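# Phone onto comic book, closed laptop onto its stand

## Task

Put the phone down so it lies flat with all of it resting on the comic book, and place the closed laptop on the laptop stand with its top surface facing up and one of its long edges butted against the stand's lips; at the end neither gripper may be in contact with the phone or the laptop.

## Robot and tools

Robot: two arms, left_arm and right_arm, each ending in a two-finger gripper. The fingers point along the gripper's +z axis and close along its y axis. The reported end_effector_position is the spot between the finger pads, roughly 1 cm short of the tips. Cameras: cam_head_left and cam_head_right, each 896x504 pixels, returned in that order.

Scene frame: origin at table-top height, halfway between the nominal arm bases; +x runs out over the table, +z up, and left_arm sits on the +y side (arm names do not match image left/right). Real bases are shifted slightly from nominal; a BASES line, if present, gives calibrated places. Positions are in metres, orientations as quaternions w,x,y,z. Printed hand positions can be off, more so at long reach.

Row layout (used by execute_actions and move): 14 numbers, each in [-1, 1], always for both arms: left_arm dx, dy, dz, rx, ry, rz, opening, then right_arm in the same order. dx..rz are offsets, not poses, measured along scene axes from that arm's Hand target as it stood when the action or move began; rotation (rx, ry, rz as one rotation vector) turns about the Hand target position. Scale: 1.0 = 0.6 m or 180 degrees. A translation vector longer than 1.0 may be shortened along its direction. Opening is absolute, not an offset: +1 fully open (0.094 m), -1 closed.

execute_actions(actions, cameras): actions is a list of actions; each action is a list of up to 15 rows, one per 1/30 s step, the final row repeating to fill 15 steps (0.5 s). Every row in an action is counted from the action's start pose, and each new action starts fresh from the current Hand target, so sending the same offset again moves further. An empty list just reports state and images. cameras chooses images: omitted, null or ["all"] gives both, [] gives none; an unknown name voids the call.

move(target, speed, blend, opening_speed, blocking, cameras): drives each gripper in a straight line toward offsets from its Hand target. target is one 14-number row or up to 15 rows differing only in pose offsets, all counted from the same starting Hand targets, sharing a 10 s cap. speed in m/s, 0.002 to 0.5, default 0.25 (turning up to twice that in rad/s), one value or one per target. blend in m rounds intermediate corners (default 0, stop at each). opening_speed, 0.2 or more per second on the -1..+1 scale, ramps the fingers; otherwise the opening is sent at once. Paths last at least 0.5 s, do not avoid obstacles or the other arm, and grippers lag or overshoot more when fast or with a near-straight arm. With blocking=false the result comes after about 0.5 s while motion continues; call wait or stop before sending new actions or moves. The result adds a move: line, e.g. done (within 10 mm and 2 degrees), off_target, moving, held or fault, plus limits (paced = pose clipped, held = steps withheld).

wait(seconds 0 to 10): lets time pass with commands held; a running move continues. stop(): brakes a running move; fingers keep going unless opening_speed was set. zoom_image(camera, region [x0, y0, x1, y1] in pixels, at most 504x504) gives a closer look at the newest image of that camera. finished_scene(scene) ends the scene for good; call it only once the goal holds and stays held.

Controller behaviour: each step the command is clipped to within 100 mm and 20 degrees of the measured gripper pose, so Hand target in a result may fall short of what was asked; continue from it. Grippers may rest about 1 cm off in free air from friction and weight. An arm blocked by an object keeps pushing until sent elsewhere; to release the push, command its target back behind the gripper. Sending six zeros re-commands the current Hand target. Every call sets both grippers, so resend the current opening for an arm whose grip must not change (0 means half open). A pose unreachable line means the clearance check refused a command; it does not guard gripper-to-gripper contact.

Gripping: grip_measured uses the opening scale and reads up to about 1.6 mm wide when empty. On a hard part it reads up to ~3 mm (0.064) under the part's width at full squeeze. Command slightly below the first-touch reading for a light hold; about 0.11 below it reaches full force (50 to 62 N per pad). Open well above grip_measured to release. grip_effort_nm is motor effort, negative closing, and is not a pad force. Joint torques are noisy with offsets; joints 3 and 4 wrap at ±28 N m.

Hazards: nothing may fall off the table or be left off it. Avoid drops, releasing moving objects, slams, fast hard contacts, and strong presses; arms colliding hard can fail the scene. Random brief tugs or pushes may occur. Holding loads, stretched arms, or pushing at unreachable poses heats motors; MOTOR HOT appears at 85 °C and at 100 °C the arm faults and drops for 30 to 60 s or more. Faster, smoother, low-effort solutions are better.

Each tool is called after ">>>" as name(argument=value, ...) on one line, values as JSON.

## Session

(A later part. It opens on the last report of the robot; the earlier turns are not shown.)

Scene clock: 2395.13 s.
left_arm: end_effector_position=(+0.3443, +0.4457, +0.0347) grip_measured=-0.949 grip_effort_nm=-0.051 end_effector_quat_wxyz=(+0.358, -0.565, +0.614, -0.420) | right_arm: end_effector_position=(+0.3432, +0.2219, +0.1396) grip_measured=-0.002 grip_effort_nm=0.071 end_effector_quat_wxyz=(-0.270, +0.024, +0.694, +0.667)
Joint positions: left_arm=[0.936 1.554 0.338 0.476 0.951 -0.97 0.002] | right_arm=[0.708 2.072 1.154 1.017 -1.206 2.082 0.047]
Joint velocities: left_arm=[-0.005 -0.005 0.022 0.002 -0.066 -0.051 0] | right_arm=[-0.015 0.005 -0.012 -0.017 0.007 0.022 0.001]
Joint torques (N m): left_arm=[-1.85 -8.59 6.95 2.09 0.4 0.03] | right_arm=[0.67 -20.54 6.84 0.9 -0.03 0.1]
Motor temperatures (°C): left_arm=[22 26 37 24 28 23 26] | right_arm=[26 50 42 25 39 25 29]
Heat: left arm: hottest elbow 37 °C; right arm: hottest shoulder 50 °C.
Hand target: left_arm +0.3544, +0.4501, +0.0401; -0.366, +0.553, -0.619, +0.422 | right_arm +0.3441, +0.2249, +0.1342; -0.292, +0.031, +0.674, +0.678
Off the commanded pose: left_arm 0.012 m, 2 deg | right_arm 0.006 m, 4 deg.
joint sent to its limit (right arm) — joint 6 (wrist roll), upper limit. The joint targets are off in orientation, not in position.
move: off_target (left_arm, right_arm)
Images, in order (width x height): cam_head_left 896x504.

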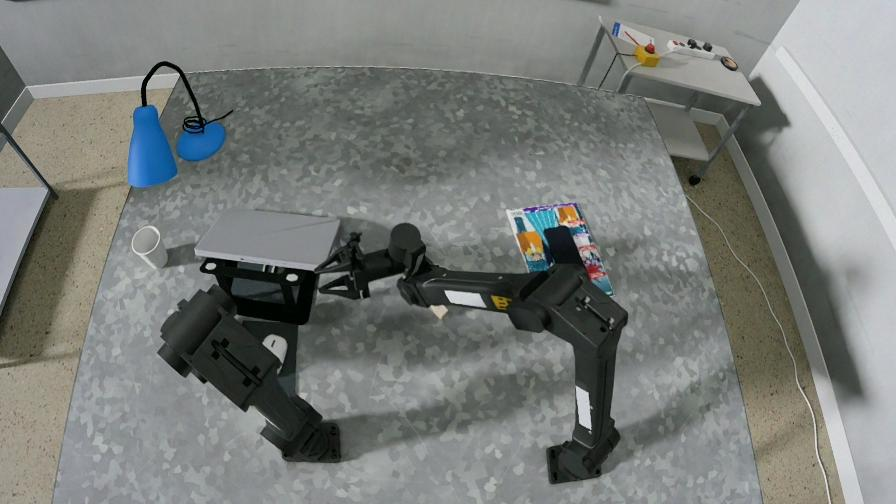

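>>> wait(seconds=0)

>>> zoom_image(camera="cam_head_left", region=[210, 195, 350, 235])

>>> zoom_image(camera="cam_head_right", region=[190, 195, 370, 305])

>>> zoom_image(camera="cam_head_right", region=[230, 200, 370, 240])

Scene clock: 2411.87 s.
left_arm: end_effector_position=(+0.3443, +0.4457, +0.0347) grip_measured=-0.949 grip_effort_nm=-0.051 end_effector_quat_wxyz=(+0.358, -0.565, +0.614, -0.420) | right_arm: end_effector_position=(+0.3432, +0.2219, +0.1396) grip_measured=-0.001 grip_effort_nm=0.066 end_effector_quat_wxyz=(-0.270, +0.024, +0.694, +0.667)
Joint positions: left_arm=[0.936 1.554 0.338 0.476 0.951 -0.97 0.002] | right_arm=[0.708 2.072 1.154 1.017 -1.206 2.082 0.047]
Joint velocities: left_arm=[-0.015 -0.005 -0.007 -0.007 0.022 -0.051 0] | right_arm=[0.005 -0.005 0.002 -0.002 -0.066 0.007 0]
Joint torques (N m): left_arm=[-2.96 -8.76 6.9 2.1 0.42 0] | right_arm=[0.73 -20.6 6.76 0.9 -0.02 0.1]
Motor temperatures (°C): left_arm=[22 26 37 24 28 23 26] | right_arm=[26 51 42 25 37 25 28]
Heat: left arm: hottest elbow 37 °C; right arm: hottest shoulder 51 °C.
Hand target: left_arm +0.3544, +0.4501, +0.0401; -0.366, +0.553, -0.619, +0.422 | right_arm +0.3441, +0.2249, +0.1342; -0.292, +0.031, +0.674, +0.678
Tool commands: left_gripper/opening=-0.95 right_gripper/opening=+0.0
Off the commanded pose: left_arm 0.012 m, 2 deg | right_arm 0.006 m, 4 deg.

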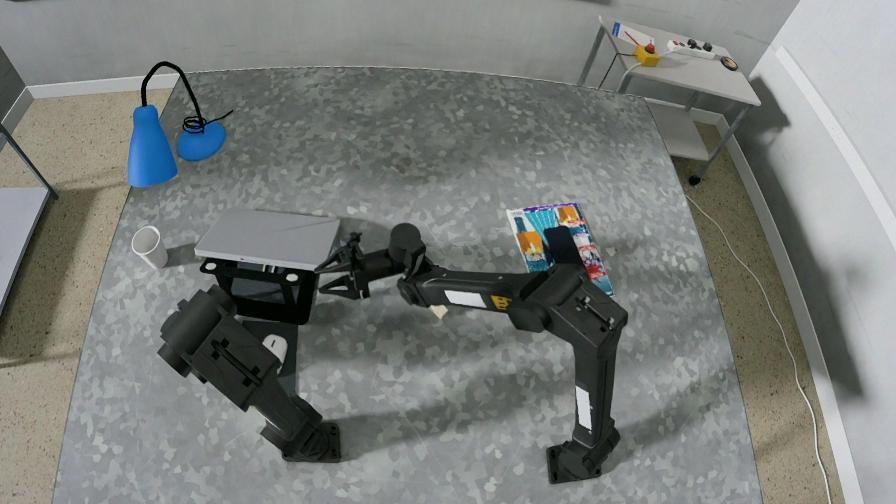

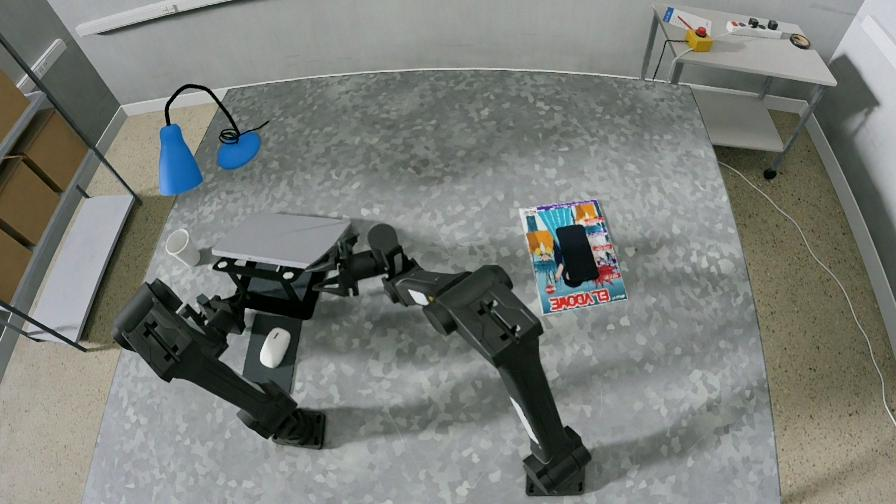

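Scaled by 3.600.

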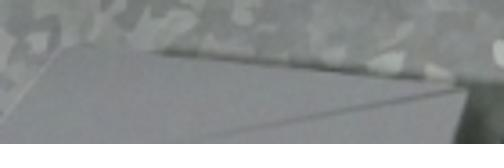

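Scaled by 2.800.

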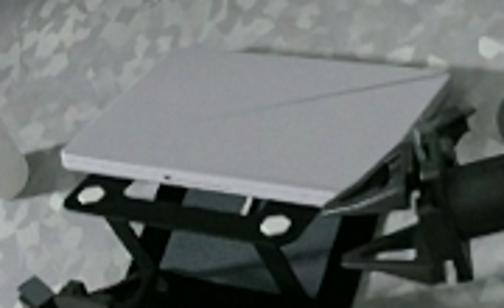

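Scaled by 3.600.

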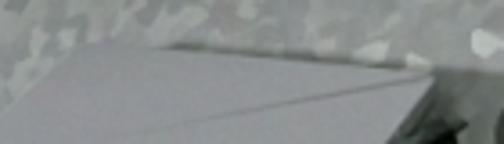

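>>> move(target=[[0,0,0,0,0,0,-0.95,-0.02,-0.08,0,0,0,0,0],[0,0,0,0,0,0,-0.95,-0.06,-0.25,0.02,0,0,0,0]], speed=[0.04,0.1])

>>> zoom_image(camera="cam_head_left", region=[180, 190, 360, 300])

>>> zoom_image(camera="cam_head_right", region=[190, 195, 370, 305])

Scene clock: 2430.57 s.
left_arm: end_effector_position=(+0.3443, +0.4457, +0.0347) grip_measured=-0.949 grip_effort_nm=-0.051 end_effector_quat_wxyz=(+0.358, -0.565, +0.614, -0.420) | right_arm: end_effector_position=(+0.3065, +0.0814, +0.1400) grip_measured=-0.001 grip_effort_nm=0.066 end_effector_quat_wxyz=(-0.285, +0.035, +0.703, +0.650)
Joint positions: left_arm=[0.936 1.554 0.338 0.476 0.951 -0.97 0.002] | right_arm=[0.526 1.881 0.81 1.119 -1.403 2.082 0.047]
Joint velocities: left_arm=[0.005 -0.005 -0.007 0.022 0.022 -0.066 0] | right_arm=[-0.005 -0.005 -0.002 -0.017 0.022 -0.066 0]
Joint torques (N m): left_arm=[-2.73 -8.82 7.09 2.24 0.36 0.04] | right_arm=[-0.21 -18.96 3.99 1.62 -0.04 0.1]
Motor temperatures (°C): left_arm=[22 26 37 24 28 23 26] | right_arm=[26 51 42 25 35 25 28]
Heat: left arm: hottest elbow 37 °C; right arm: hottest shoulder 51 °C.
Hand target: left_arm +0.3544, +0.4501, +0.0401; -0.366, +0.553, -0.619, +0.422 | right_arm +0.3064, +0.0755, +0.1484; -0.293, +0.031, +0.674, +0.677
Off the commanded pose: left_arm 0.012 m, 2 deg | right_arm 0.009 m, 5 deg.
joint sent to its limit (right arm) — joint 6 (wrist roll), upper limit. The joint targets are off in orientation, not in position.
move: off_target (left_arm, right_arm)

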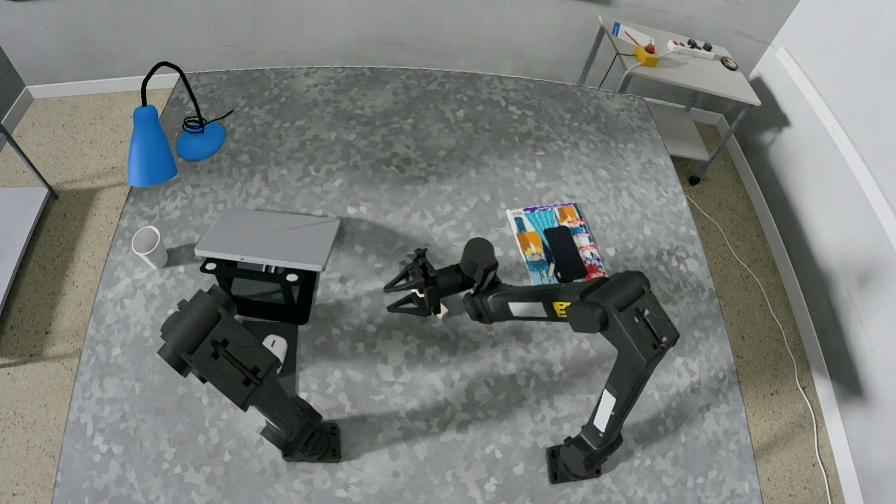

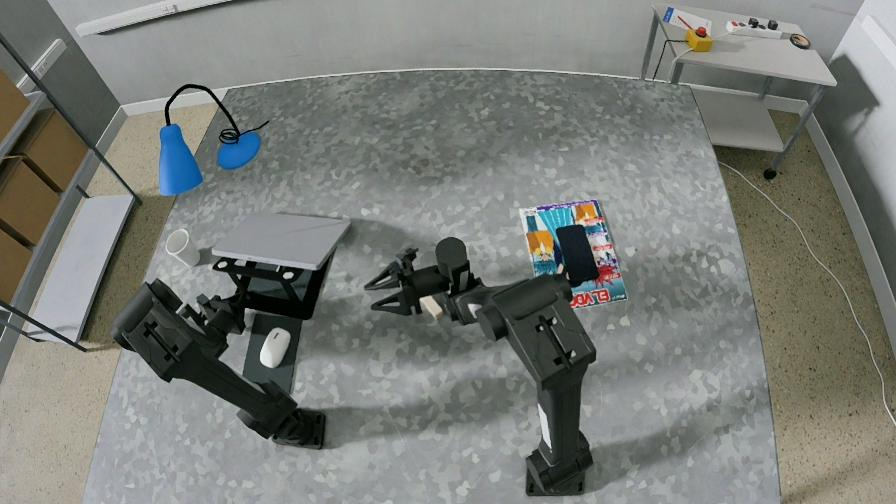

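Scaled by 2.800.

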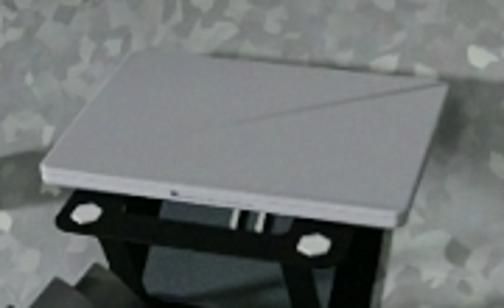

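Scaled by 2.800.

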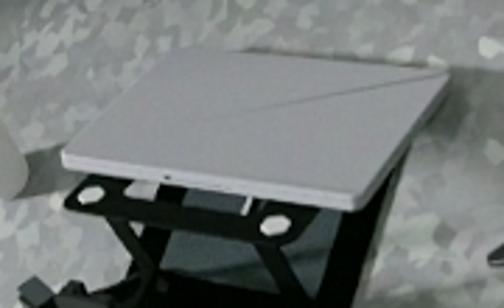

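>>> move(target=[[-0.06,0,0,0,0,0,-0.95,-0.05,-0.08,0.05,0,0,0,0],[-0.15,0,0.03,0,0,0,-0.95,-0.1,-0.12,0.1,0,0,0,0]], speed=[0.04,0.08])

>>> zoom_image(camera="cam_head_left", region=[180, 190, 360, 300])

>>> zoom_image(camera="cam_head_right", region=[190, 195, 370, 305])

Scene clock: 2455.10 s.
left_arm: end_effector_position=(+0.2646, +0.4380, +0.0476) grip_measured=-0.949 grip_effort_nm=-0.056 end_effector_quat_wxyz=(+0.349, -0.558, +0.618, -0.429) | right_arm: end_effector_position=(+0.2479, +0.0109, +0.2091) grip_measured=-0.001 grip_effort_nm=0.066 end_effector_quat_wxyz=(-0.277, +0.026, +0.704, +0.653)
Joint positions: left_arm=[1.213 1.378 0.321 -0.121 1.137 -0.48 0.002] | right_arm=[0.443 1.534 0.593 1.014 -1.488 2.082 0.047]
Joint velocities: left_arm=[-0.015 -0.015 -0.017 0.002 -0.051 0.022 0.001] | right_arm=[0.005 0.005 -0.012 -0.002 0.007 -0.037 0]
Joint torques (N m): left_arm=[0.15 -9 7.9 0.4 0.64 0.13] | right_arm=[-0.38 -13.68 4.78 0.77 -0.03 0.1]
Motor temperatures (°C): left_arm=[22 26 37 24 28 23 26] | right_arm=[26 48 40 25 34 24 28]
Heat: left arm: hottest elbow 37 °C; right arm: hottest shoulder 48 °C.
Hand target: left_arm +0.2647, +0.4506, +0.0567; +0.364, -0.553, +0.620, -0.421 | right_arm +0.2469, +0.0048, +0.2102; -0.292, +0.031, +0.674, +0.677
Off the commanded pose: left_arm 0.016 m, 2 deg | right_arm 0.008 m, 5 deg.
joint sent to its limit (right arm) — joint 6 (wrist roll), upper limit. The joint targets are off in orientation, not in position.
move: off_target (left_arm, right_arm)

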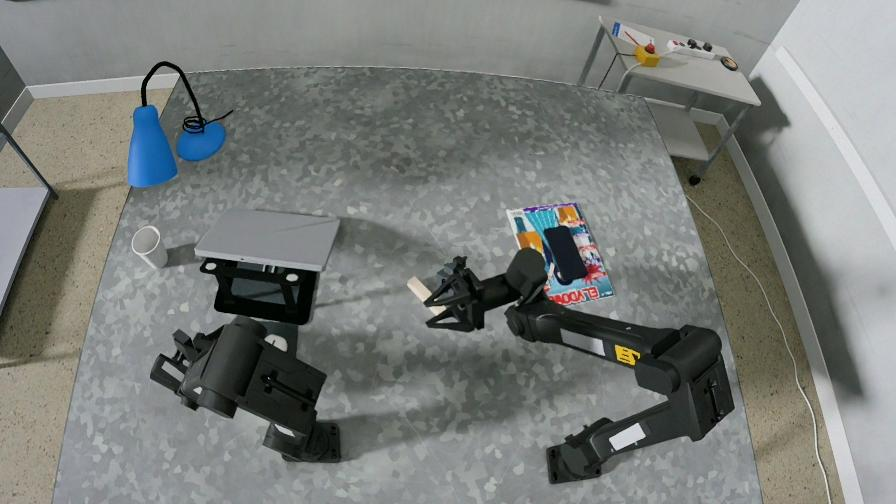

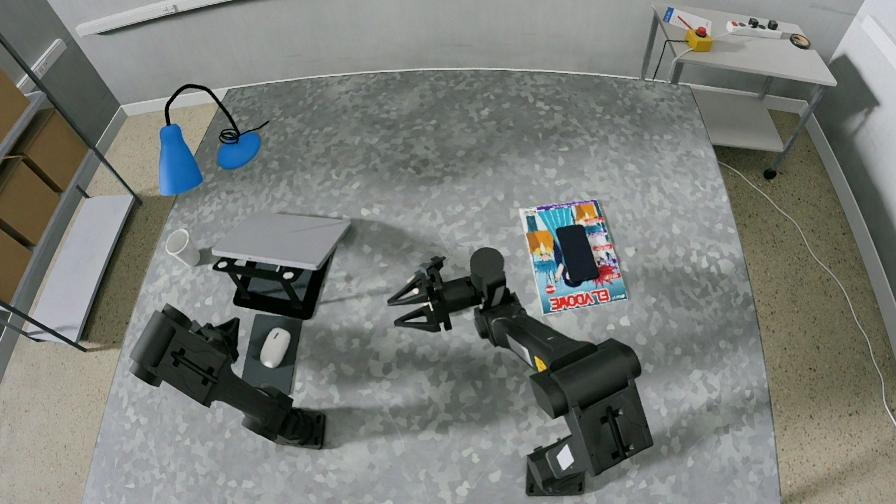

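Scaled by 2.800.

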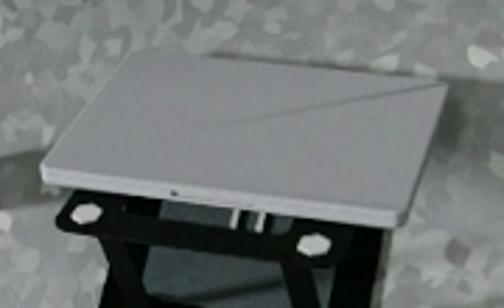

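Scaled by 2.800.

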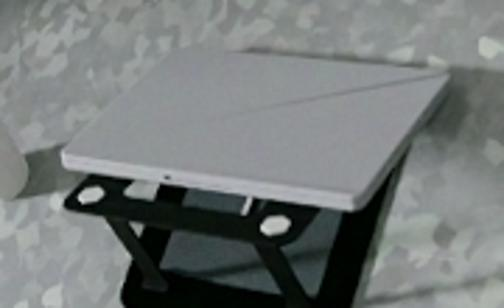

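>>> finished_scene(scene=1)

The scene is finished.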